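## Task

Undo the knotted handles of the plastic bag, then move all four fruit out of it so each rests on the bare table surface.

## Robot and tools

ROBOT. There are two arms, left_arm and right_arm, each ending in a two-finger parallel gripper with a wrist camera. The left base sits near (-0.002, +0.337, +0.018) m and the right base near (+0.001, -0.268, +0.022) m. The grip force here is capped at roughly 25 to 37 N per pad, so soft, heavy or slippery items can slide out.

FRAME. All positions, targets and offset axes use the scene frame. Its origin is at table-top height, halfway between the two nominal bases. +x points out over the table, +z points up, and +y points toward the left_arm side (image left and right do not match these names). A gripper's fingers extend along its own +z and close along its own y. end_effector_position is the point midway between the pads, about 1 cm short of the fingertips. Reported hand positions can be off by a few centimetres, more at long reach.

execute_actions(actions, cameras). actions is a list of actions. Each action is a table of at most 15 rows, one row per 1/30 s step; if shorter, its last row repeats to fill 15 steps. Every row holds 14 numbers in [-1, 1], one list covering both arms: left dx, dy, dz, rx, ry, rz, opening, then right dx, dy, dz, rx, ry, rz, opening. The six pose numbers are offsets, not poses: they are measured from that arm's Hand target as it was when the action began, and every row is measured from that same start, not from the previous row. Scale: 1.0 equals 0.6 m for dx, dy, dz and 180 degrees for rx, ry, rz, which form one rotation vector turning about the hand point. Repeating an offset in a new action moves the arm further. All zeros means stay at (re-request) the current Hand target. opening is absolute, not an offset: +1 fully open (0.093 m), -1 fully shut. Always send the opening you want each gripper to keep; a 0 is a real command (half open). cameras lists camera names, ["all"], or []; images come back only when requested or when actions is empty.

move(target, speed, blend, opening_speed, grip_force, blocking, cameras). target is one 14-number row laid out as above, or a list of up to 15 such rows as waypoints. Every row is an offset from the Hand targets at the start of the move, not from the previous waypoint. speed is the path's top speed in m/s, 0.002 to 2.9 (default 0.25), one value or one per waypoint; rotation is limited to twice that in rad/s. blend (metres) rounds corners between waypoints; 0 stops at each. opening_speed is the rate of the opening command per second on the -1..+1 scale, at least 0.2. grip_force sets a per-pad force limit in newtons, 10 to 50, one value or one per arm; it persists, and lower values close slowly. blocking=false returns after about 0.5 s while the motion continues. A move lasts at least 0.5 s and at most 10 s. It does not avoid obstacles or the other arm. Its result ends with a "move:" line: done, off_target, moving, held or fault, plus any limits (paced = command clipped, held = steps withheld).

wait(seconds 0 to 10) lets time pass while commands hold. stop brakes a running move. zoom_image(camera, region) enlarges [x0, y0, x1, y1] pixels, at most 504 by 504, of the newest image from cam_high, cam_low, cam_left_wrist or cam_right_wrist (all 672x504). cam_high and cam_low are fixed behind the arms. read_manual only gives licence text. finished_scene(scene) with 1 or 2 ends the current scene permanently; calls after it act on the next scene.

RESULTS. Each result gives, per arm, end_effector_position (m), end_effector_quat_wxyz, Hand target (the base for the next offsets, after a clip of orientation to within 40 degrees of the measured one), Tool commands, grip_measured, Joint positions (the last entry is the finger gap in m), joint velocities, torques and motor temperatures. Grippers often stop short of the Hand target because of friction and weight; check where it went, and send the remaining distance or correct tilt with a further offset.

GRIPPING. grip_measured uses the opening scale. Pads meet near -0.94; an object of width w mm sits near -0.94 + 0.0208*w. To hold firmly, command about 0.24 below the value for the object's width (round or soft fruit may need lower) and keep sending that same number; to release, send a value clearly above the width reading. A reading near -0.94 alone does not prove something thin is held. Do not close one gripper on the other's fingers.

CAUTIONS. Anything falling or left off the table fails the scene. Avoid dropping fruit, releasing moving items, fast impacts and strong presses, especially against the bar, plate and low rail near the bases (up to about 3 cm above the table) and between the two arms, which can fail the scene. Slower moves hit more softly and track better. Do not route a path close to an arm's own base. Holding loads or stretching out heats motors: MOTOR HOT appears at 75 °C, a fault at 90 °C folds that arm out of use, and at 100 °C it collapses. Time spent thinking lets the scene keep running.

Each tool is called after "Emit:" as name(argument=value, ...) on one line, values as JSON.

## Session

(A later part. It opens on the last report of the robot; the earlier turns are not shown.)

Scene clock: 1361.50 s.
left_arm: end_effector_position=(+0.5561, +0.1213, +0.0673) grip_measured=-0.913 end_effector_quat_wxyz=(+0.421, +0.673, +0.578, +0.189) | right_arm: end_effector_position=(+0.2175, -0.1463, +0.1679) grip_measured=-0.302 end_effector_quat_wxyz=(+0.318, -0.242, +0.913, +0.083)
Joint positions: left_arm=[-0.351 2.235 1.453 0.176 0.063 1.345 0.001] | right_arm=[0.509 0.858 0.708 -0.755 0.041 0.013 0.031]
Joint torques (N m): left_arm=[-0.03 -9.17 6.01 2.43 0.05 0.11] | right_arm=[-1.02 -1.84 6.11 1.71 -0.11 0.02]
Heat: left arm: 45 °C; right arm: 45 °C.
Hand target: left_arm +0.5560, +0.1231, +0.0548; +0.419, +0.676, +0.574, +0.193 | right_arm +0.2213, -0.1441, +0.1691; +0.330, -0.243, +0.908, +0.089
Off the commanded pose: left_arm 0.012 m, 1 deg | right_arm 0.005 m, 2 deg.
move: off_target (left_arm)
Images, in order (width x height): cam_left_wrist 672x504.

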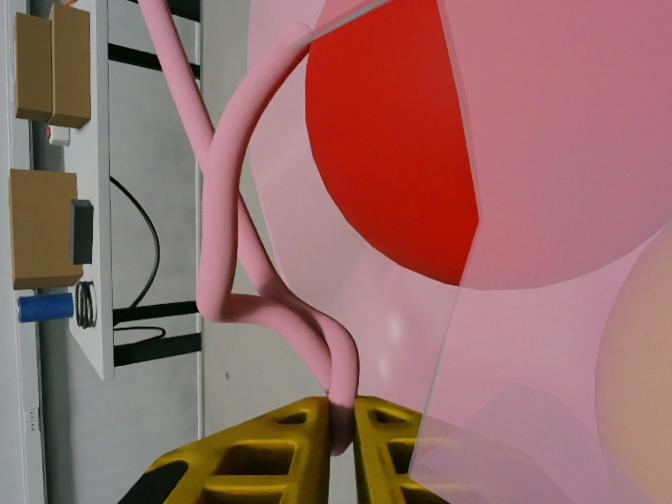

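Emit:
move(target=[[0,0,-0.01,0,0,0,-0.4, 0,0,0,0,0,0,-0.3],[-0.1,0.06,0.09,0,0,0,-0.4, 0,0,0,0,0,0,-0.3],[-0.35,0.25,0.15,0.0536,0.2068,-0.0554,-0.4, 0.22,0.1,0.03,0,0,0,-0.3]], speed=0.15, blend=[0,0.02,0], cameras=["all"])

Scene clock: 1383.53 s.
left_arm: end_effector_position=(+0.3476, +0.2745, +0.1308) grip_measured=-0.402 end_effector_quat_wxyz=(+0.161, +0.779, +0.605, -0.020) | right_arm: end_effector_position=(+0.3401, -0.0903, +0.1751) grip_measured=-0.302 end_effector_quat_wxyz=(+0.308, -0.242, +0.916, +0.081)
Joint positions: left_arm=[-0.06 1.698 1.351 -1.025 0.255 1.735 0.026] | right_arm=[0.45 1.443 1.086 -0.569 0.004 -0.032 0.031]
Joint torques (N m): left_arm=[0.16 -8.17 9.47 0.34 0.57 0.22] | right_arm=[-0.83 -4.97 10.19 1.63 -0.12 0.02]
Heat: left arm: 44 °C; right arm: 44 °C.
Hand target: left_arm +0.3461, +0.2731, +0.1449; +0.172, +0.781, +0.600, -0.022 | right_arm +0.3532, -0.0841, +0.1871; +0.330, -0.243, +0.908, +0.089
Off the commanded pose: left_arm 0.014 m, 1 deg | right_arm 0.019 m, 3 deg.
move: off_target (left_arm, right_arm)

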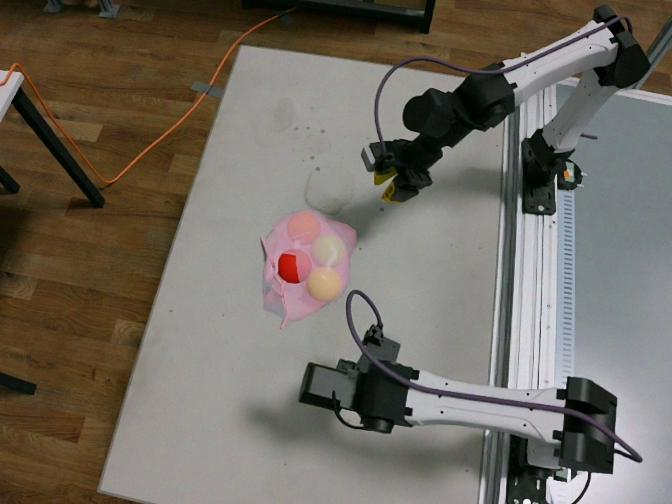

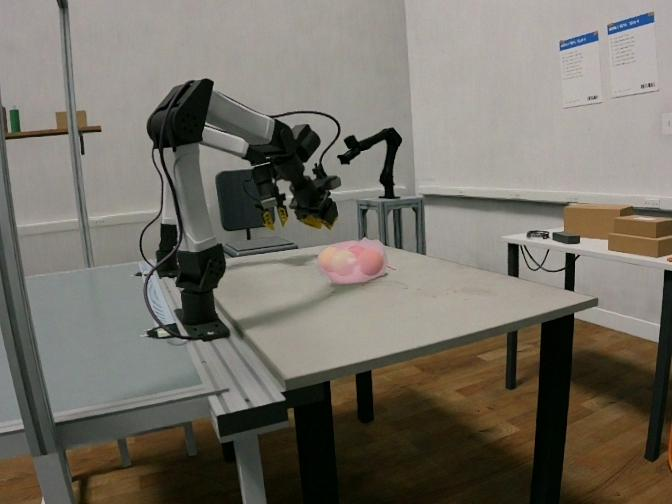

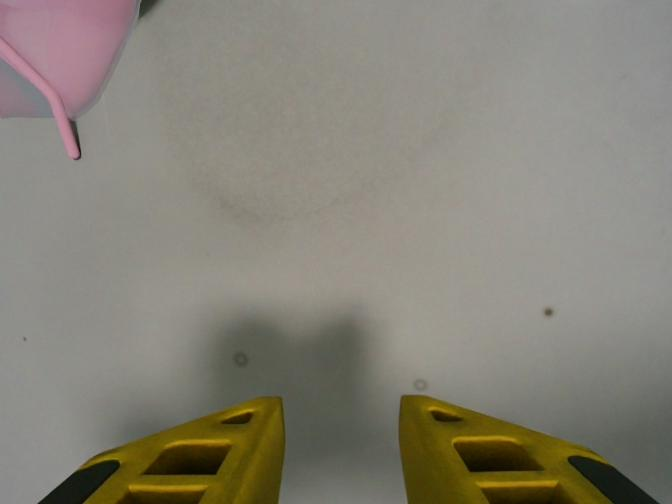

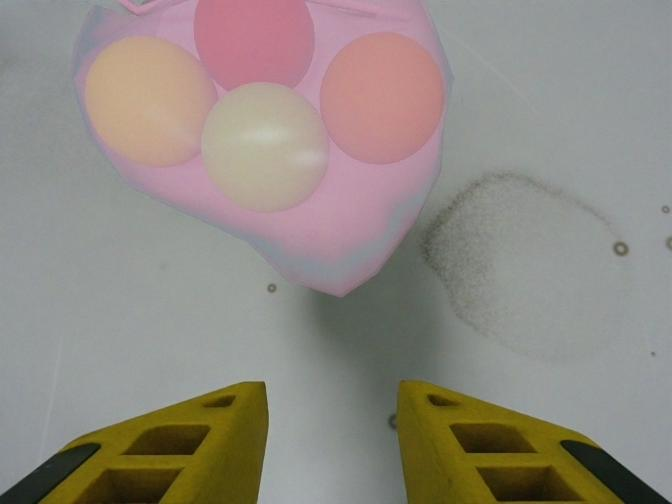

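Emit:
zoom_image(camera="cam_high", region=[230, 190, 390, 340])

Scaled by 3.150 from the camera's 672x504 image, which has a finer 960x720 frame.

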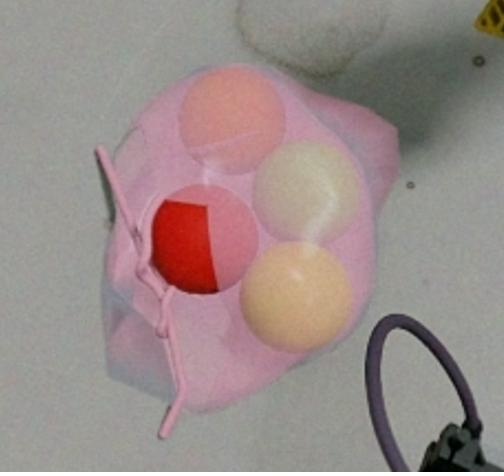

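Emit:
move(target=[0.2065,-0.2052,0.01,-0.1174,0.0391,0.3909,-0.4, 0,0,0,0,0,0,-0.3], speed=0.2, cameras=["cam_left_wrist"])

Scene clock: 1419.33 s.
left_arm: end_effector_position=(+0.4571, +0.1559, +0.1445) grip_measured=-0.402 end_effector_quat_wxyz=(+0.228, +0.255, +0.937, -0.071) | right_arm: end_effector_position=(+0.3401, -0.0903, +0.1751) grip_measured=-0.302 end_effector_quat_wxyz=(+0.308, -0.242, +0.916, +0.081)
Joint positions: left_arm=[-0.349 1.995 1.716 -0.813 0.086 0.164 0.026] | right_arm=[0.45 1.443 1.086 -0.569 0.004 -0.032 0.031]
Joint torques (N m): left_arm=[-0.83 -8.14 10.25 1.73 -0.1 -0.11] | right_arm=[-0.88 -4.93 10.09 1.62 -0.11 0.04]
Heat: left arm: 46 °C; right arm: 46 °C.
Hand target: left_arm +0.4700, +0.1501, +0.1508; +0.250, +0.250, +0.933, -0.067 | right_arm +0.3532, -0.0841, +0.1871; +0.330, -0.243, +0.908, +0.089
Off the commanded pose: left_arm 0.016 m, 3 deg | right_arm 0.019 m, 3 deg.
move: off_target (left_arm, right_arm)
Images, in order (width x height): cam_left_wrist 672x504.

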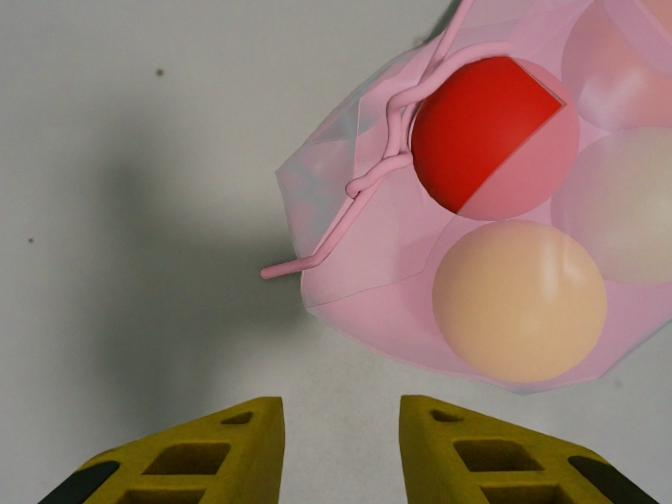

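Emit:
zoom_image(camera="cam_left_wrist", region=[240, 0, 600, 320])

Scaled by 1.400 from the camera's 672x504 image, which has a finer 960x720 frame.

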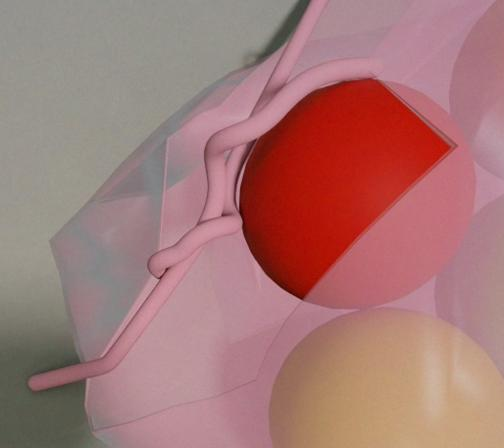

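Emit:
move(target=[0.008,-0.1052,-0.055,0.1180,-0.0073,-0.2268,-0.62, 0,0,0,0,0,0,-0.3], speed=0.15, cameras=["cam_left_wrist"])

Scene clock: 1462.10 s.
left_arm: end_effector_position=(+0.4789, +0.0871, +0.1213) grip_measured=-0.618 end_effector_quat_wxyz=(+0.189, +0.591, +0.784, +0.018) | right_arm: end_effector_position=(+0.3401, -0.0903, +0.1751) grip_measured=-0.302 end_effector_quat_wxyz=(+0.308, -0.242, +0.916, +0.081)
Joint positions: left_arm=[-0.477 2.313 2.163 -1.033 0.012 0.813 0.016] | right_arm=[0.45 1.443 1.086 -0.569 0.004 -0.032 0.031]
Joint torques (N m): left_arm=[-0.84 -9.74 9.92 0.79 -0.1 0.15] | right_arm=[-0.87 -4.97 10.06 1.66 -0.1 0.07]
Heat: left arm: 47 °C; right arm: 45 °C.
Hand target: left_arm +0.4748, +0.0870, +0.1178; +0.172, +0.600, +0.781, +0.023 | right_arm +0.3532, -0.0841, +0.1871; +0.330, -0.243, +0.908, +0.089
Off the commanded pose: left_arm 0.005 m, 2 deg | right_arm 0.019 m, 3 deg.
move: off_target (right_arm)
Images, in order (width x height): cam_left_wrist 672x504.

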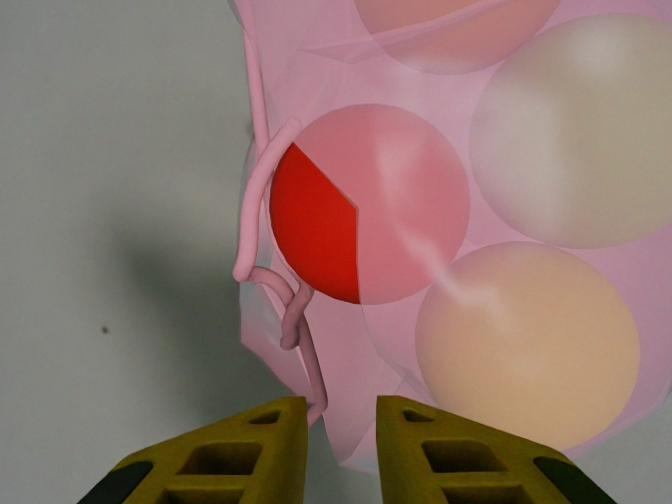

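Emit:
move(target=[0.0212,-0.0107,-0.105,0,0,0,-0.55, 0,0,0,0,0,0,-0.3], speed=0.1, cameras=["cam_left_wrist"])

Scene clock: 1531.37 s.
left_arm: end_effector_position=(+0.4857, +0.0832, +0.0682) grip_measured=-0.552 end_effector_quat_wxyz=(+0.174, +0.593, +0.786, +0.017) | right_arm: end_effector_position=(+0.3401, -0.0903, +0.1751) grip_measured=-0.302 end_effector_quat_wxyz=(+0.308, -0.242, +0.916, +0.081)
Joint positions: left_arm=[-0.477 2.391 2.099 -0.923 0.009 0.815 0.019] | right_arm=[0.45 1.443 1.086 -0.569 0.004 -0.032 0.031]
Joint torques (N m): left_arm=[-0.66 -10.1 6.19 1.48 -0.06 0.16] | right_arm=[-0.98 -4.79 9.98 1.64 -0.11 0.03]
Motor temperatures (°C): left_arm=[22 47 52 34 21 24 22] | right_arm=[24 44 44 38 24 26 24]
Heat: left arm: 52 °C; right arm: 44 °C.
Hand target: left_arm +0.4876, +0.0806, +0.0548; +0.172, +0.600, +0.781, +0.023 | right_arm +0.3532, -0.0841, +0.1871; +0.330, -0.243, +0.908, +0.089
Off the commanded pose: left_arm 0.014 m, 1 deg | right_arm 0.019 m, 3 deg.
move: off_target (left_arm, right_arm)
Images, in order (width x height): cam_left_wrist 672x504.

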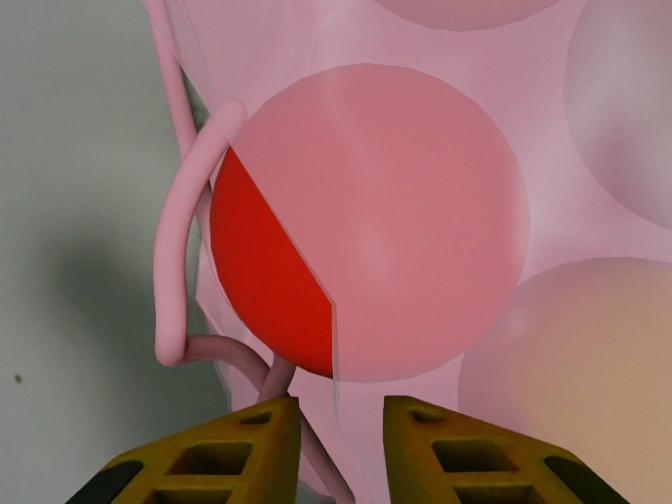

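Emit:
move(target=[[0.005,-0.002,-0.028,0,0,0,-0.55, 0,0,0,0,0,0,-0.3],[0.005,-0.002,-0.028,0,0,0,-1, 0,0,0,0,0,0,-0.3]], speed=0.08, cameras=["cam_left_wrist"])

Scene clock: 1539.30 s.
left_arm: end_effector_position=(+0.4892, +0.0810, +0.0516) grip_measured=-0.988 end_effector_quat_wxyz=(+0.175, +0.594, +0.785, +0.017) | right_arm: end_effector_position=(+0.3401, -0.0903, +0.1751) grip_measured=-0.302 end_effector_quat_wxyz=(+0.308, -0.242, +0.916, +0.081)
Joint positions: left_arm=[-0.477 2.418 2.08 -0.875 0.009 0.816 0] | right_arm=[0.45 1.443 1.086 -0.569 0.004 -0.032 0.031]
Joint torques (N m): left_arm=[-0.57 -10.26 6.23 1.46 -0.08 0.15] | right_arm=[-0.95 -4.96 10.02 1.61 -0.11 0.03]
Heat: left arm: 50 °C; right arm: 44 °C.
Hand target: left_arm +0.4906, +0.0794, +0.0382; +0.172, +0.600, +0.781, +0.023 | right_arm +0.3532, -0.0841, +0.1871; +0.330, -0.243, +0.908, +0.089
Off the commanded pose: left_arm 0.014 m, 1 deg | right_arm 0.019 m, 3 deg.
move: off_target (left_arm, right_arm); target 2's new opening was sent with left_arm's hand 0.014 m and 1 deg from that target
Images, in order (width x height): cam_left_wrist 672x504.

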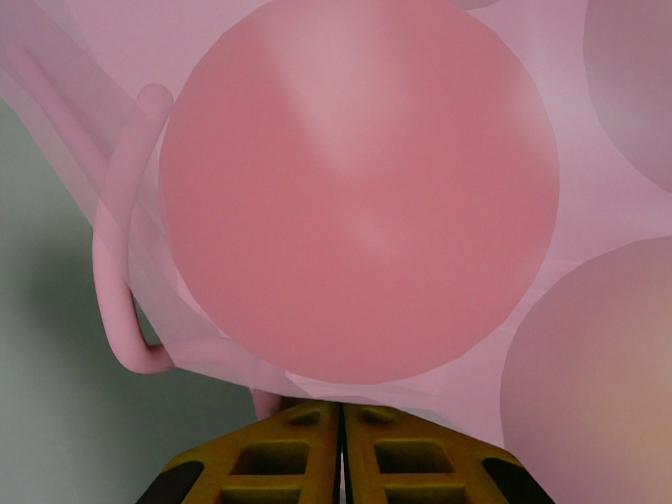

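Emit:
move(target=[[0,0,0.12,0,0,0,-1, 0,0,0,0,0,0,-0.3],[-0.2167,-0.05,0.13,0,0,0,-1, 0,0,0,0,0,0,-0.3]], speed=0.1, blend=[0.02,0], cameras=["cam_left_wrist","cam_right_wrist"])

Scene clock: 1546.50 s.
left_arm: end_effector_position=(+0.3562, +0.0529, +0.1052) grip_measured=-0.988 end_effector_quat_wxyz=(+0.146, +0.607, +0.781, +0.019) | right_arm: end_effector_position=(+0.3401, -0.0903, +0.1751) grip_measured=-0.302 end_effector_quat_wxyz=(+0.308, -0.242, +0.916, +0.081)
Joint positions: left_arm=[-0.696 2.028 1.666 -0.916 -0.063 0.636 0] | right_arm=[0.45 1.443 1.086 -0.569 0.004 -0.032 0.031]
Joint torques (N m): left_arm=[-0.59 -11.54 6.13 1.42 -0.15 -0.13] | right_arm=[-1.11 -4.96 10.15 1.65 -0.09 0.05]
Heat: left arm: 49 °C; right arm: 45 °C.
Hand target: left_arm +0.3605, +0.0493, +0.1161; +0.172, +0.600, +0.781, +0.023 | right_arm +0.3532, -0.0841, +0.1871; +0.330, -0.243, +0.908, +0.089
Off the commanded pose: left_arm 0.012 m, 3 deg | right_arm 0.019 m, 3 deg.
move: off_target (left_arm, right_arm)
Images, in order (width x height): cam_left_wrist 672x504, cam_right_wrist 672x504.

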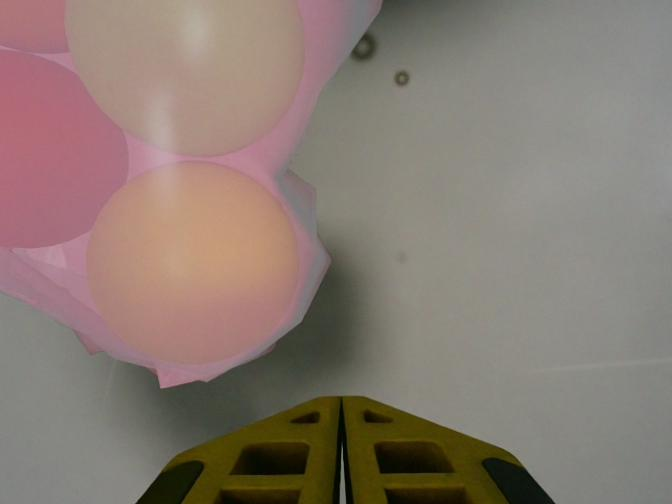

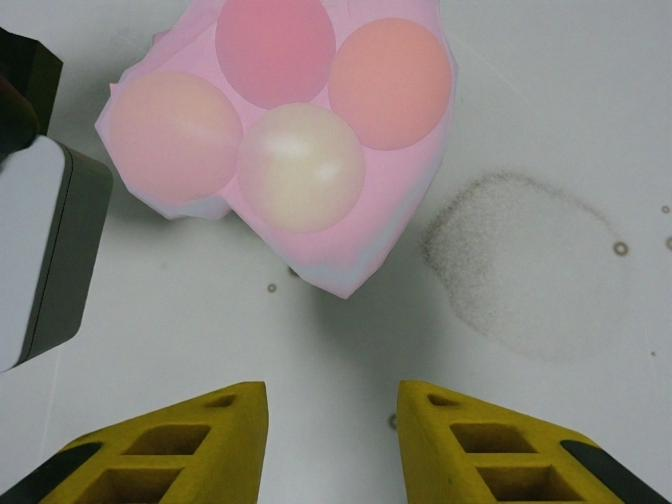

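Emit:
move(target=[[0.0,0.16,0.09,0,0,0,-0.6, 0,0,0,0,0,0,-0.3],[0.1992,0.16,0.09,0,0,0,-0.6, 0,0,0,0,0,0,-0.3]], speed=0.25, blend=[0.03,0], cameras=["cam_left_wrist","cam_high"])

Emit:
zoom_image(camera="cam_high", region=[230, 190, 390, 340])

Scene clock: 1553.07 s.
left_arm: end_effector_position=(+0.4852, +0.1473, +0.1726) grip_measured=-0.602 end_effector_quat_wxyz=(+0.185, +0.591, +0.784, +0.036) | right_arm: end_effector_position=(+0.3401, -0.0903, +0.1751) grip_measured=-0.302 end_effector_quat_wxyz=(+0.308, -0.242, +0.916, +0.081)
Joint positions: left_arm=[-0.369 2.255 2.274 -1.206 0.017 0.921 0.016] | right_arm=[0.45 1.443 1.086 -0.569 0.004 -0.032 0.031]
Joint torques (N m): left_arm=[-0.35 -9.5 9.73 0.73 0.32 0.13] | right_arm=[-0.91 -4.83 10.22 1.63 -0.11 0.05]
Heat: left arm: 49 °C; right arm: 45 °C.
Hand target: left_arm +0.4801, +0.1453, +0.1701; +0.172, +0.600, +0.781, +0.023 | right_arm +0.3532, -0.0841, +0.1871; +0.330, -0.243, +0.908, +0.089
Off the commanded pose: left_arm 0.006 m, 2 deg | right_arm 0.019 m, 3 deg.
move: off_target (right_arm)
Images, in order (width x height): cam_high 672x504, cam_left_wrist 672x504.

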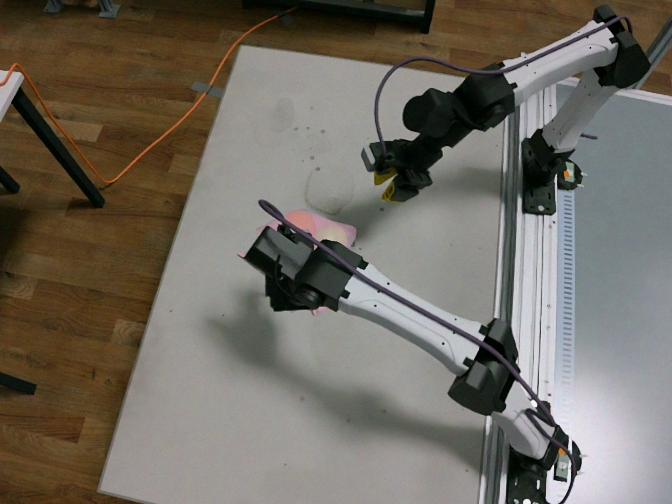

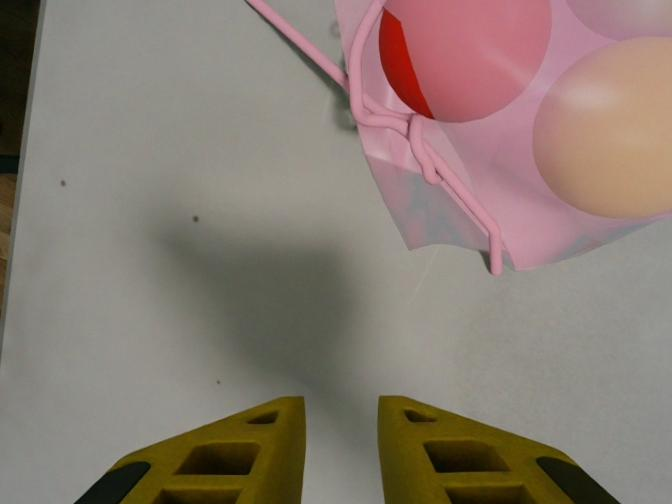

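Scaled by 3.150 from the camera's 672x504 image, which has a finer 960x720 frame.

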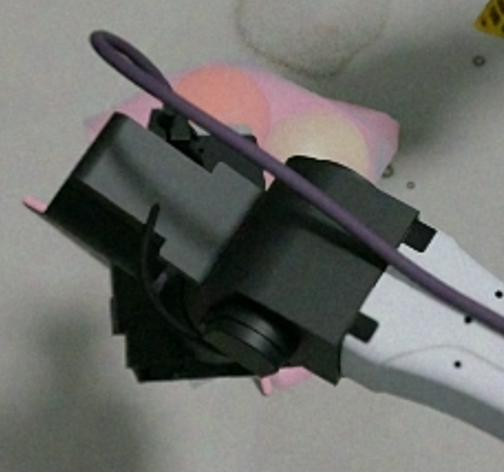

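Emit:
execute_actions(actions=[])

Scene clock: 1568.70 s.
left_arm: end_effector_position=(+0.4851, +0.1474, +0.1726) grip_measured=-0.602 end_effector_quat_wxyz=(+0.185, +0.591, +0.784, +0.036) | right_arm: end_effector_position=(+0.3401, -0.0903, +0.1751) grip_measured=-0.302 end_effector_quat_wxyz=(+0.308, -0.242, +0.916, +0.081)
Joint positions: left_arm=[-0.369 2.255 2.274 -1.206 0.017 0.921 0.016] | right_arm=[0.45 1.443 1.086 -0.569 0.004 -0.032 0.031]
Joint velocities: within noise
Joint torques (N m): left_arm=[-0.21 -9.48 9.76 0.77 0.33 0.15] | right_arm=[-0.88 -4.68 10.07 1.62 -0.08 0.06]
Motor temperatures (°C): left_arm=[22 46 50 34 21 24 22] | right_arm=[24 44 45 38 24 26 24]
Heat: left arm: 50 °C; right arm: 45 °C.
Hand target: left_arm +0.4801, +0.1453, +0.1701; +0.172, +0.600, +0.781, +0.023 | right_arm +0.3532, -0.0841, +0.1871; +0.330, -0.243, +0.908, +0.089
Tool commands: left_gripper/opening=-0.6 right_gripper/opening=-0.3
Off the commanded pose: left_arm 0.006 m, 2 deg | right_arm 0.019 m, 3 deg.

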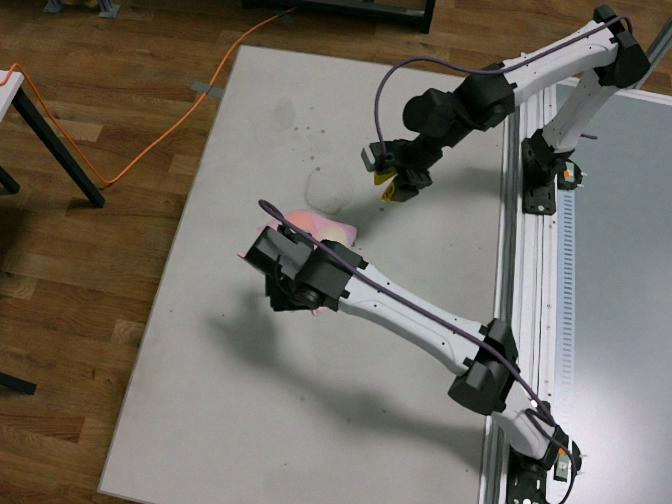

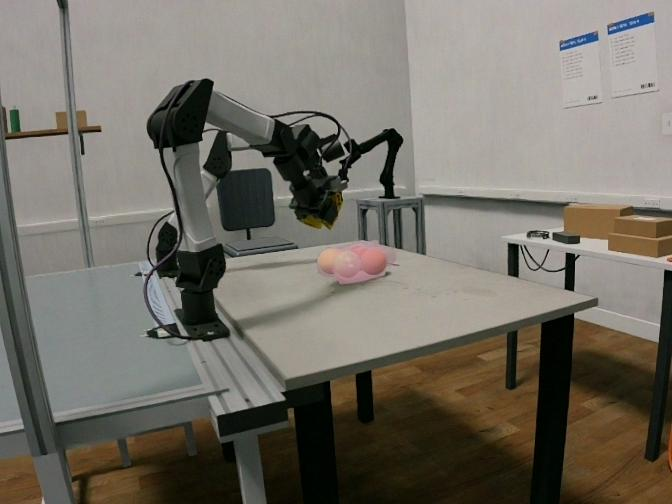

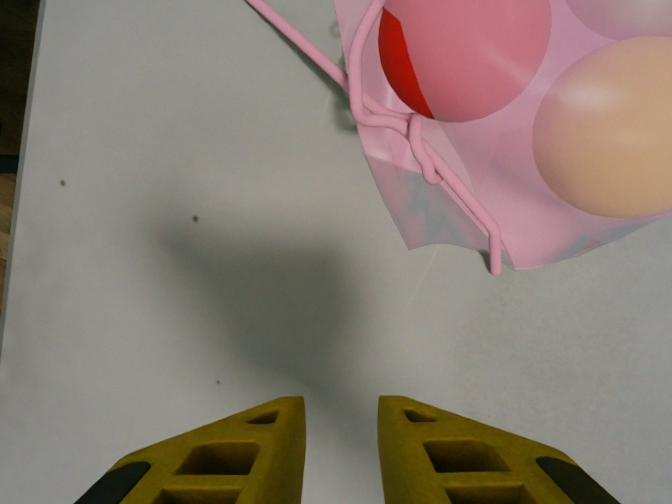

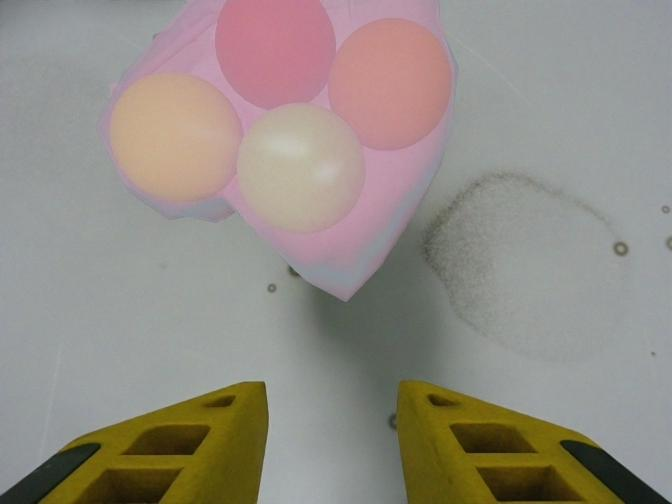

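Emit:
zoom_image(camera="cam_left_wrist", region=[240, 0, 560, 290])

Scaled by 1.575 from the camera's 672x504 image, which has a finer 960x720 frame.

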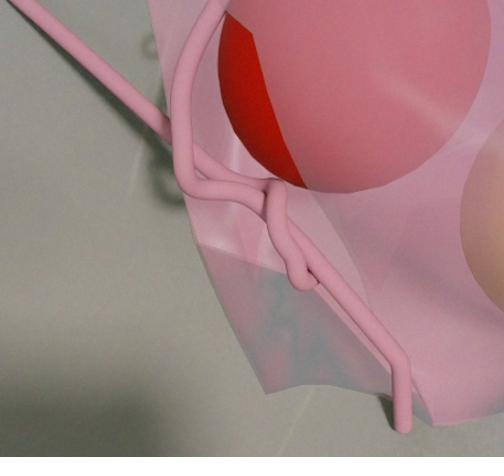

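Emit:
move(target=[-0.1667, 0.1333, 0.05, 0, 0, 0, -0.6, 0.2447, 0.1235, 0.005, -0.182, -0.0466, 0.2583, -0.4], speed=0.2, cameras=["cam_right_wrist", "cam_high"])

Scene clock: 1672.40 s.
left_arm: end_effector_position=(+0.3781, +0.2273, +0.1936) grip_measured=-0.602 end_effector_quat_wxyz=(+0.151, +0.597, +0.787, +0.024) | right_arm: end_effector_position=(+0.5005, -0.0101, +0.1969) grip_measured=-0.398 end_effector_quat_wxyz=(+0.266, -0.657, +0.703, -0.058)
Joint positions: left_arm=[-0.263 1.765 1.672 -1.17 0.054 1.026 0.016] | right_arm=[0.437 2.283 2.314 -1.053 -0.011 -1.025 0.026]
Joint torques (N m): left_arm=[0.1 -9.06 6.11 1.3 0.36 0.13] | right_arm=[0.02 -10.73 9.32 0.9 0.08 0.07]
Heat: left arm: 52 °C; right arm: 47 °C.
Hand target: left_arm +0.3800, +0.2254, +0.2001; +0.172, +0.600, +0.781, +0.023 | right_arm +0.5001, -0.0099, +0.1901; -0.252, +0.663, -0.702, +0.059
Off the commanded pose: left_arm 0.007 m, 3 deg | right_arm 0.007 m, 2 deg.
move: off_target (left_arm)
Images, in order (width x height): cam_high 672x504, cam_right_wrist 672x504.

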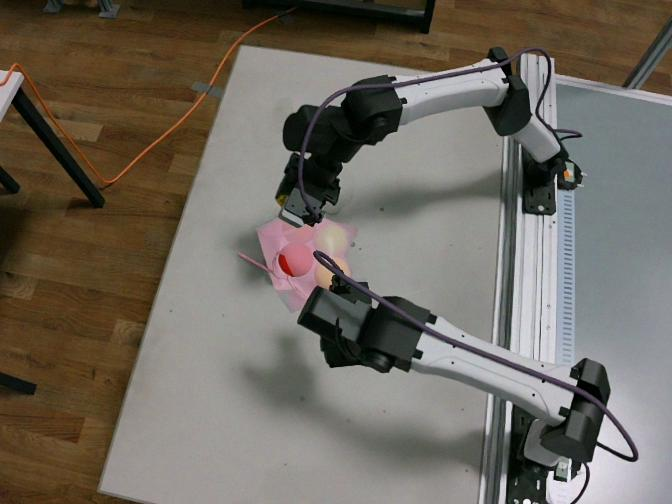

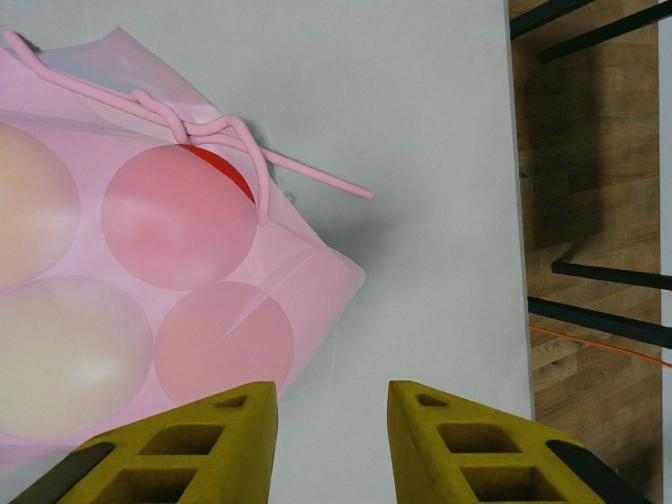

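Emit:
zoom_image(camera="cam_right_wrist", region=[100, 60, 400, 300])

Scaled by 1.680 from the camera's 672x504 image, which has a finer 960x720 frame.

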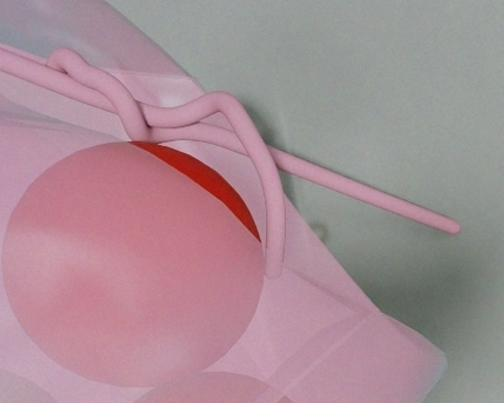

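Emit:
move(target=[0, 0, 0, 0, 0, 0, -0.6, 0.1465, 0.0957, -0.1085, 0.3126, 0.0728, -0.4983, -0.6], speed=0.3, cameras=["cam_right_wrist"])

Scene clock: 1723.63 s.
left_arm: end_effector_position=(+0.3781, +0.2273, +0.1936) grip_measured=-0.602 end_effector_quat_wxyz=(+0.151, +0.597, +0.787, +0.024) | right_arm: end_effector_position=(+0.5933, +0.0431, +0.1376) grip_measured=-0.598 end_effector_quat_wxyz=(+0.336, +0.177, +0.909, +0.170)
Joint positions: left_arm=[-0.263 1.765 1.672 -1.17 0.054 1.027 0.016] | right_arm=[0.493 2.727 2.763 -0.853 0.197 0.835 0.017]
Joint torques (N m): left_arm=[0.2 -9.11 6.02 1.32 0.36 0.16] | right_arm=[0.77 -13.14 9.95 1.16 0.23 0.24]
Motor temperatures (°C): left_arm=[22 48 45 31 22 24 22] | right_arm=[24 52 48 33 24 26 24]
Heat: left arm: 48 °C; right arm: 52 °C.
Hand target: left_arm +0.3800, +0.2254, +0.2001; +0.172, +0.600, +0.781, +0.023 | right_arm +0.5880, +0.0475, +0.1251; +0.322, +0.179, +0.916, +0.157
Off the commanded pose: left_arm 0.007 m, 3 deg | right_arm 0.014 m, 2 deg.
move: off_target (left_arm, right_arm)
Images, in order (width x height): cam_right_wrist 672x504.

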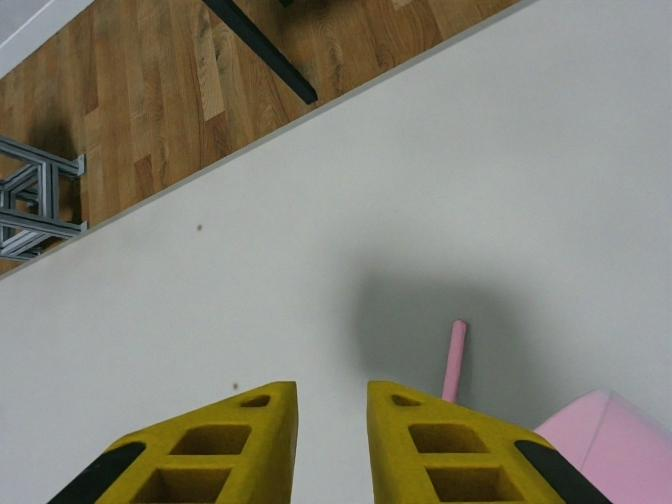

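Emit:
move(target=[0, 0, 0, 0, 0, 0, -0.6, -0.0083, 0.0007, -0.1583, 0, 0, 0, -0.6], speed=0.1, cameras=["cam_right_wrist"])

Scene clock: 1734.33 s.
left_arm: end_effector_position=(+0.3781, +0.2273, +0.1936) grip_measured=-0.602 end_effector_quat_wxyz=(+0.151, +0.597, +0.787, +0.024) | right_arm: end_effector_position=(+0.5846, +0.0438, +0.0296) grip_measured=-0.598 end_effector_quat_wxyz=(+0.320, +0.178, +0.919, +0.150)
Joint positions: left_arm=[-0.263 1.765 1.672 -1.17 0.054 1.027 0.016] | right_arm=[0.501 2.691 2.293 -0.474 0.211 0.841 0.016]
Joint torques (N m): left_arm=[0.24 -9.11 6.16 1.33 0.35 0.15] | right_arm=[0.23 -16.39 5.37 1.59 0.16 0.14]
Motor temperatures (°C): left_arm=[22 48 45 31 22 24 22] | right_arm=[24 56 47 33 24 26 24]
Heat: left arm: 48 °C; right arm: 56 °C.
Hand target: left_arm +0.3800, +0.2254, +0.2001; +0.172, +0.600, +0.781, +0.023 | right_arm +0.5829, +0.0479, +0.0299; +0.322, +0.178, +0.917, +0.157
Off the commanded pose: left_arm 0.007 m, 3 deg | right_arm 0.004 m, 1 deg.
move: off_target (left_arm)
Images, in order (width x height): cam_right_wrist 672x504.

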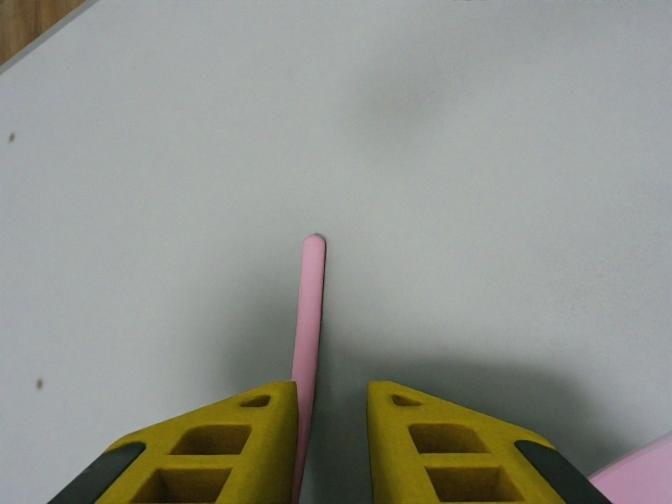

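Emit:
move(target=[0, 0, 0, 0, 0, 0, -0.6, 0.005, 0.0183, -0.02, 0, 0, 0, -0.6], speed=0.06, cameras=["cam_right_wrist"])

Scene clock: 1739.10 s.
left_arm: end_effector_position=(+0.3781, +0.2273, +0.1936) grip_measured=-0.602 end_effector_quat_wxyz=(+0.151, +0.597, +0.787, +0.024) | right_arm: end_effector_position=(+0.5851, +0.0507, +0.0304) grip_measured=-0.598 end_effector_quat_wxyz=(+0.322, +0.178, +0.917, +0.155)
Joint positions: left_arm=[-0.263 1.765 1.672 -1.17 0.054 1.027 0.016] | right_arm=[0.51 2.705 2.317 -0.474 0.212 0.849 0.016]
Joint torques (N m): left_arm=[0.21 -9.06 6.13 1.32 0.38 0.16] | right_arm=[0.69 -12.4 9.68 1.48 0.21 0.17]
Motor temperatures (°C): left_arm=[22 48 45 31 22 24 22] | right_arm=[24 58 47 34 24 26 24]
Heat: left arm: 48 °C; right arm: 58 °C.
Hand target: left_arm +0.3800, +0.2254, +0.2001; +0.172, +0.600, +0.781, +0.023 | right_arm +0.5859, +0.0588, +0.0178; +0.321, +0.178, +0.917, +0.157
Off the commanded pose: left_arm 0.007 m, 3 deg | right_arm 0.015 m, 0 deg.
move: off_target (left_arm, right_arm)
Images, in order (width x height): cam_right_wrist 672x504.

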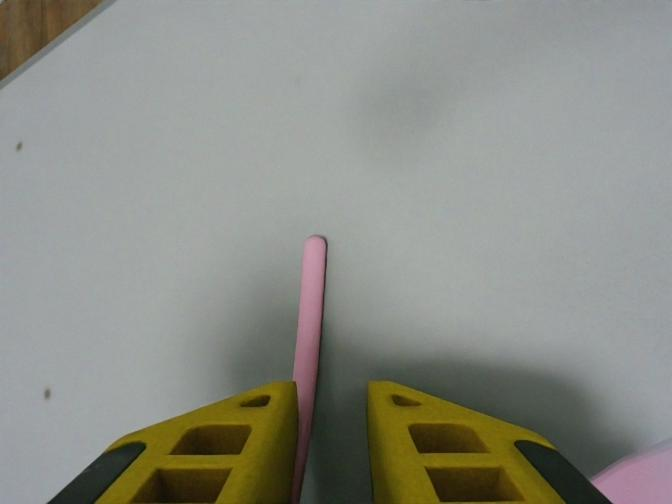

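Emit:
move(target=[[0, 0, 0, 0, 0, 0, -0.6, 0, 0, 0.05, 0, 0, 0, -0.6], [0, 0, 0, 0, 0, 0, -0.6, 0.003, 0.022, 0.03, 0, 0, 0, -0.6]], speed=0.08, cameras=["cam_right_wrist"])

Scene clock: 1747.93 s.
left_arm: end_effector_position=(+0.3781, +0.2273, +0.1936) grip_measured=-0.602 end_effector_quat_wxyz=(+0.151, +0.597, +0.787, +0.024) | right_arm: end_effector_position=(+0.5921, +0.0698, +0.0477) grip_measured=-0.598 end_effector_quat_wxyz=(+0.332, +0.177, +0.911, +0.168)
Joint positions: left_arm=[-0.263 1.765 1.672 -1.17 0.054 1.027 0.016] | right_arm=[0.531 2.778 2.509 -0.562 0.22 0.863 0.016]
Joint torques (N m): left_arm=[0.18 -9.17 6.15 1.31 0.37 0.14] | right_arm=[0.35 -13.55 10.21 1.13 0.24 0.25]
Motor temperatures (°C): left_arm=[22 48 44 31 22 24 22] | right_arm=[24 59 47 34 24 26 24]
Heat: left arm: 48 °C; right arm: 59 °C.
Hand target: left_arm +0.3800, +0.2254, +0.2001; +0.172, +0.600, +0.781, +0.023 | right_arm +0.5877, +0.0720, +0.0359; +0.321, +0.179, +0.917, +0.157
Off the commanded pose: left_arm 0.007 m, 3 deg | right_arm 0.013 m, 2 deg.
move: off_target (left_arm, right_arm)
Images, in order (width x height): cam_right_wrist 672x504.

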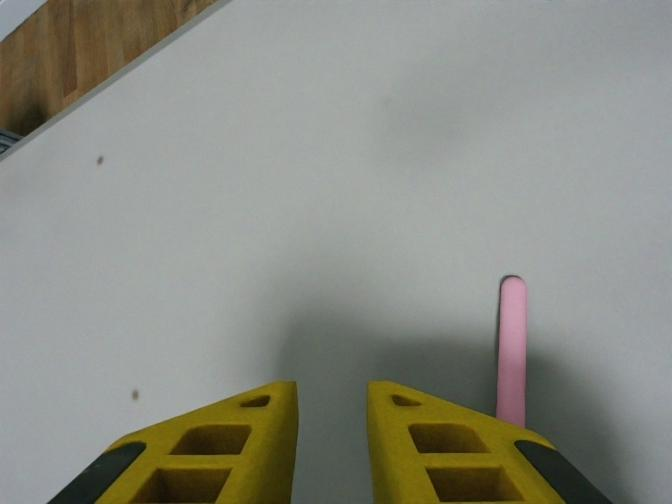

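Emit:
move(target=[[0, 0, 0, 0, 0, 0, -0.6, -0.04, 0, 0.11, 0, 0, 0, -0.6], [0, 0, 0, 0, 0, 0, -0.6, -0.0962, -0.0783, 0.0985, -0.2434, -0.07, 0.509, -0.6]], speed=0.3, blend=0.03, cameras=["cam_right_wrist"])

Scene clock: 1813.53 s.
left_arm: end_effector_position=(+0.3781, +0.2273, +0.1936) grip_measured=-0.602 end_effector_quat_wxyz=(+0.151, +0.597, +0.787, +0.024) | right_arm: end_effector_position=(+0.5319, +0.0257, +0.1042) grip_measured=-0.598 end_effector_quat_wxyz=(+0.252, -0.645, +0.721, +0.026)
Joint positions: left_arm=[-0.263 1.765 1.672 -1.17 0.054 1.027 0.016] | right_arm=[0.421 2.603 2.542 -1.03 -0.158 -0.96 0.016]
Joint torques (N m): left_arm=[0.1 -9.07 6.11 1.33 0.35 0.15] | right_arm=[-0.68 -12.42 9.5 0.84 -0.29 0.05]
Motor temperatures (°C): left_arm=[22 48 43 31 22 24 22] | right_arm=[24 71 51 32 24 26 24]
Heat: left arm: 48 °C; right arm: 71 °C.
Hand target: left_arm +0.3800, +0.2254, +0.2001; +0.172, +0.600, +0.781, +0.023 | right_arm +0.5300, +0.0250, +0.0951; +0.240, -0.650, +0.721, +0.034
Off the commanded pose: left_arm 0.007 m, 3 deg | right_arm 0.009 m, 2 deg.
move: off_target (left_arm)
Images, in order (width x height): cam_right_wrist 672x504.

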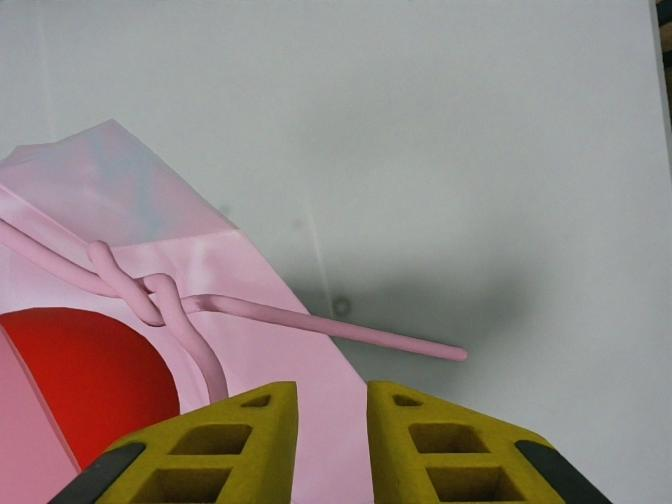

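Emit:
zoom_image(camera="cam_right_wrist", region=[0, 180, 300, 420])

Emit:
move(target=[0, 0, 0, 0, 0, 0, -0.6, -0.25, -0.2, 0.05, 0, 0, 0, -0.6], speed=0.25, cameras=[])

Scaled by 1.680 from the camera's 672x504 image, which has a finer 960x720 frame.

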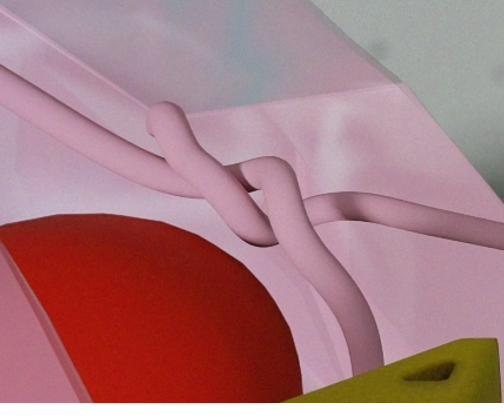

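Scene clock: 1818.00 s.
left_arm: end_effector_position=(+0.3781, +0.2273, +0.1936) grip_measured=-0.602 end_effector_quat_wxyz=(+0.151, +0.597, +0.787, +0.024) | right_arm: end_effector_position=(+0.3773, -0.0968, +0.1145) grip_measured=-0.598 end_effector_quat_wxyz=(+0.216, -0.648, +0.729, +0.037)
Joint positions: left_arm=[-0.263 1.765 1.672 -1.17 0.054 1.027 0.016] | right_arm=[0.305 1.788 1.318 -0.718 -0.205 -1.068 0.016]
Joint torques (N m): left_arm=[0.18 -9.17 6.11 1.33 0.37 0.15] | right_arm=[-0.58 -11.29 5.7 1.16 -0.35 0.06]
Motor temperatures (°C): left_arm=[22 48 43 31 22 24 22] | right_arm=[24 70 50 32 24 26 24]
Heat: left arm: 48 °C; right arm: 70 °C.
Hand target: left_arm +0.3800, +0.2254, +0.2001; +0.172, +0.600, +0.781, +0.023 | right_arm +0.3800, -0.0949, +0.1250; +0.239, -0.650, +0.721, +0.034
Off the commanded pose: left_arm 0.007 m, 3 deg | right_arm 0.011 m, 3 deg.
move: off_target (left_arm, right_arm)
No camera images: "cameras" was empty.

Emit:
move(target=[0, 0, 0, 0, 0, 0, -0.6, -0.05, -0.03, -0.03, 0, 0, 0, -0.6], speed=0.1, cameras=[])

Scene clock: 1822.17 s.
left_arm: end_effector_position=(+0.3781, +0.2273, +0.1936) grip_measured=-0.602 end_effector_quat_wxyz=(+0.151, +0.597, +0.787, +0.024) | right_arm: end_effector_position=(+0.3465, -0.1142, +0.0957) grip_measured=-0.598 end_effector_quat_wxyz=(+0.214, -0.649, +0.729, +0.039)
Joint positions: left_arm=[-0.263 1.765 1.672 -1.17 0.054 1.027 0.016] | right_arm=[0.285 1.685 1.121 -0.635 -0.214 -1.09 0.016]
Joint torques (N m): left_arm=[0.2 -9.09 6.12 1.32 0.37 0.16] | right_arm=[-0.73 -10.8 5.59 1.15 -0.3 0.06]
Motor temperatures (°C): left_arm=[22 48 43 31 22 24 22] | right_arm=[24 68 49 32 24 26 24]
Heat: left arm: 48 °C; right arm: 68 °C.
Hand target: left_arm +0.3800, +0.2254, +0.2001; +0.172, +0.600, +0.781, +0.023 | right_arm +0.3500, -0.1129, +0.1071; +0.240, -0.650, +0.721, +0.034
Off the commanded pose: left_arm 0.007 m, 3 deg | right_arm 0.012 m, 3 deg.
move: off_target (left_arm, right_arm)
No camera images: "cameras" was empty.

Emit:
move(target=[0.1667, -0.1333, -0.03, 0, 0, 0, -0.6, -0.05, -0.03, 0.0, 0, 0, 0, -0.6], speed=0.25, cameras=["cam_left_wrist", "cam_high"])

Scene clock: 1834.53 s.
left_arm: end_effector_position=(+0.4845, +0.1446, +0.1853) grip_measured=-0.602 end_effector_quat_wxyz=(+0.189, +0.602, +0.776, +0.023) | right_arm: end_effector_position=(+0.3191, -0.1313, +0.0995) grip_measured=-0.598 end_effector_quat_wxyz=(+0.221, -0.648, +0.727, +0.037)
Joint positions: left_arm=[-0.364 2.28 2.369 -1.274 0.051 0.947 0.016] | right_arm=[0.258 1.552 0.993 -0.628 -0.225 -1.115 0.016]
Joint torques (N m): left_arm=[-0.72 -9.43 9.58 0.77 -0.09 -0.15] | right_arm=[-0.81 -8.95 5.55 1.08 -0.33 0.04]
Motor temperatures (°C): left_arm=[22 48 44 31 22 24 22] | right_arm=[24 65 47 32 24 26 24]
Heat: left arm: 48 °C; right arm: 65 °C.
Hand target: left_arm +0.4800, +0.1453, +0.1822; +0.172, +0.600, +0.781, +0.023 | right_arm +0.3200, -0.1310, +0.1070; +0.239, -0.650, +0.721, +0.034
Off the commanded pose: left_arm 0.006 m, 2 deg | right_arm 0.008 m, 2 deg.
move: done
Images, in order (width x height): cam_high 672x504, cam_left_wrist 672x504.

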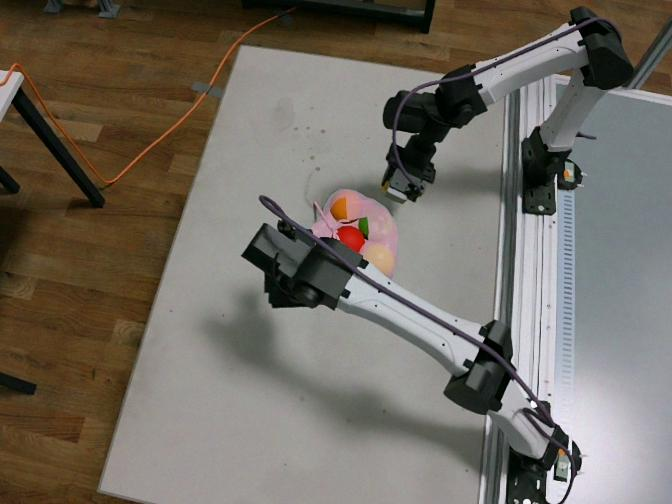

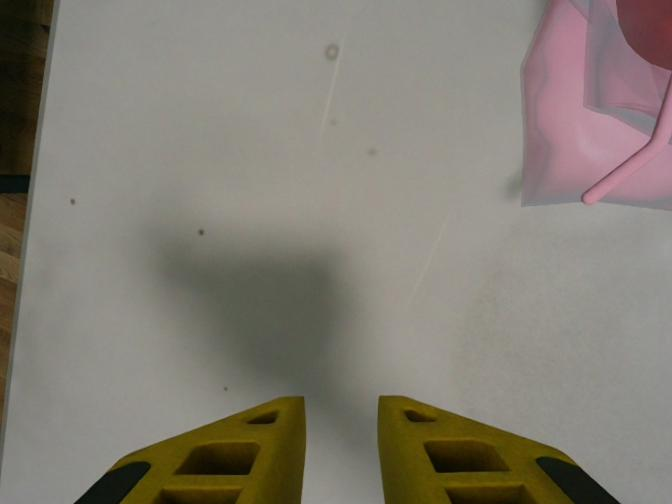

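Emit:
zoom_image(camera="cam_high", region=[290, 170, 430, 290])

Scaled by 3.600 from the camera's 672x504 image, which has a finer 960x720 frame.

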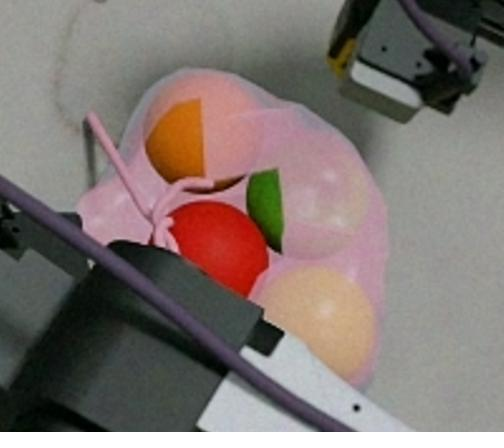

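Emit:
move(target=[-0.22, 0.18, 0.05, 0, 0, 0, -0.6, 0, 0, 0.1, 0, 0, 0, -0.6], speed=0.25, cameras=["cam_right_wrist"])

Scene clock: 1858.73 s.
left_arm: end_effector_position=(+0.3444, +0.2562, +0.2097) grip_measured=-0.602 end_effector_quat_wxyz=(+0.153, +0.596, +0.788, +0.024) | right_arm: end_effector_position=(+0.3201, -0.1322, +0.1507) grip_measured=-0.598 end_effector_quat_wxyz=(+0.225, -0.648, +0.727, +0.035)
Joint positions: left_arm=[-0.2 1.617 1.569 -1.214 0.075 1.085 0.016] | right_arm=[0.258 1.505 1.153 -0.826 -0.225 -1.115 0.016]
Joint torques (N m): left_arm=[0.12 -7.1 6.04 1.35 0.43 0.14] | right_arm=[-0.28 -8.49 9.22 0.7 -0.33 0.07]
Motor temperatures (°C): left_arm=[22 50 47 31 21 24 22] | right_arm=[24 58 45 31 24 26 24]
Heat: left arm: 50 °C; right arm: 58 °C.
Hand target: left_arm +0.3480, +0.2534, +0.2121; +0.172, +0.600, +0.781, +0.023 | right_arm +0.3200, -0.1310, +0.1670; +0.239, -0.650, +0.721, +0.034
Off the commanded pose: left_arm 0.005 m, 2 deg | right_arm 0.016 m, 2 deg.
move: off_target (right_arm)
Images, in order (width x height): cam_right_wrist 672x504.

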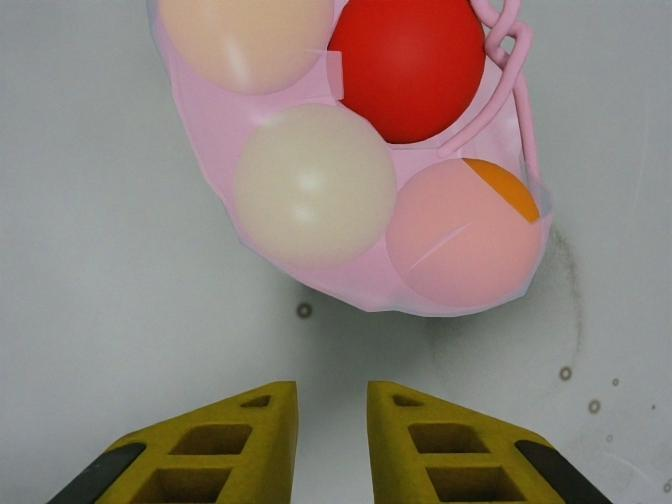

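Emit:
zoom_image(camera="cam_right_wrist", region=[240, 0, 560, 240])

Scaled by 1.575 from the camera's 672x504 image, which has a finer 960x720 frame.

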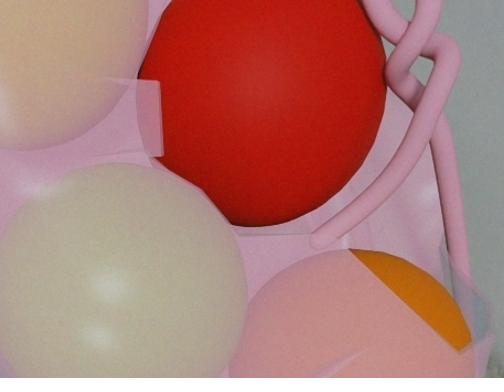

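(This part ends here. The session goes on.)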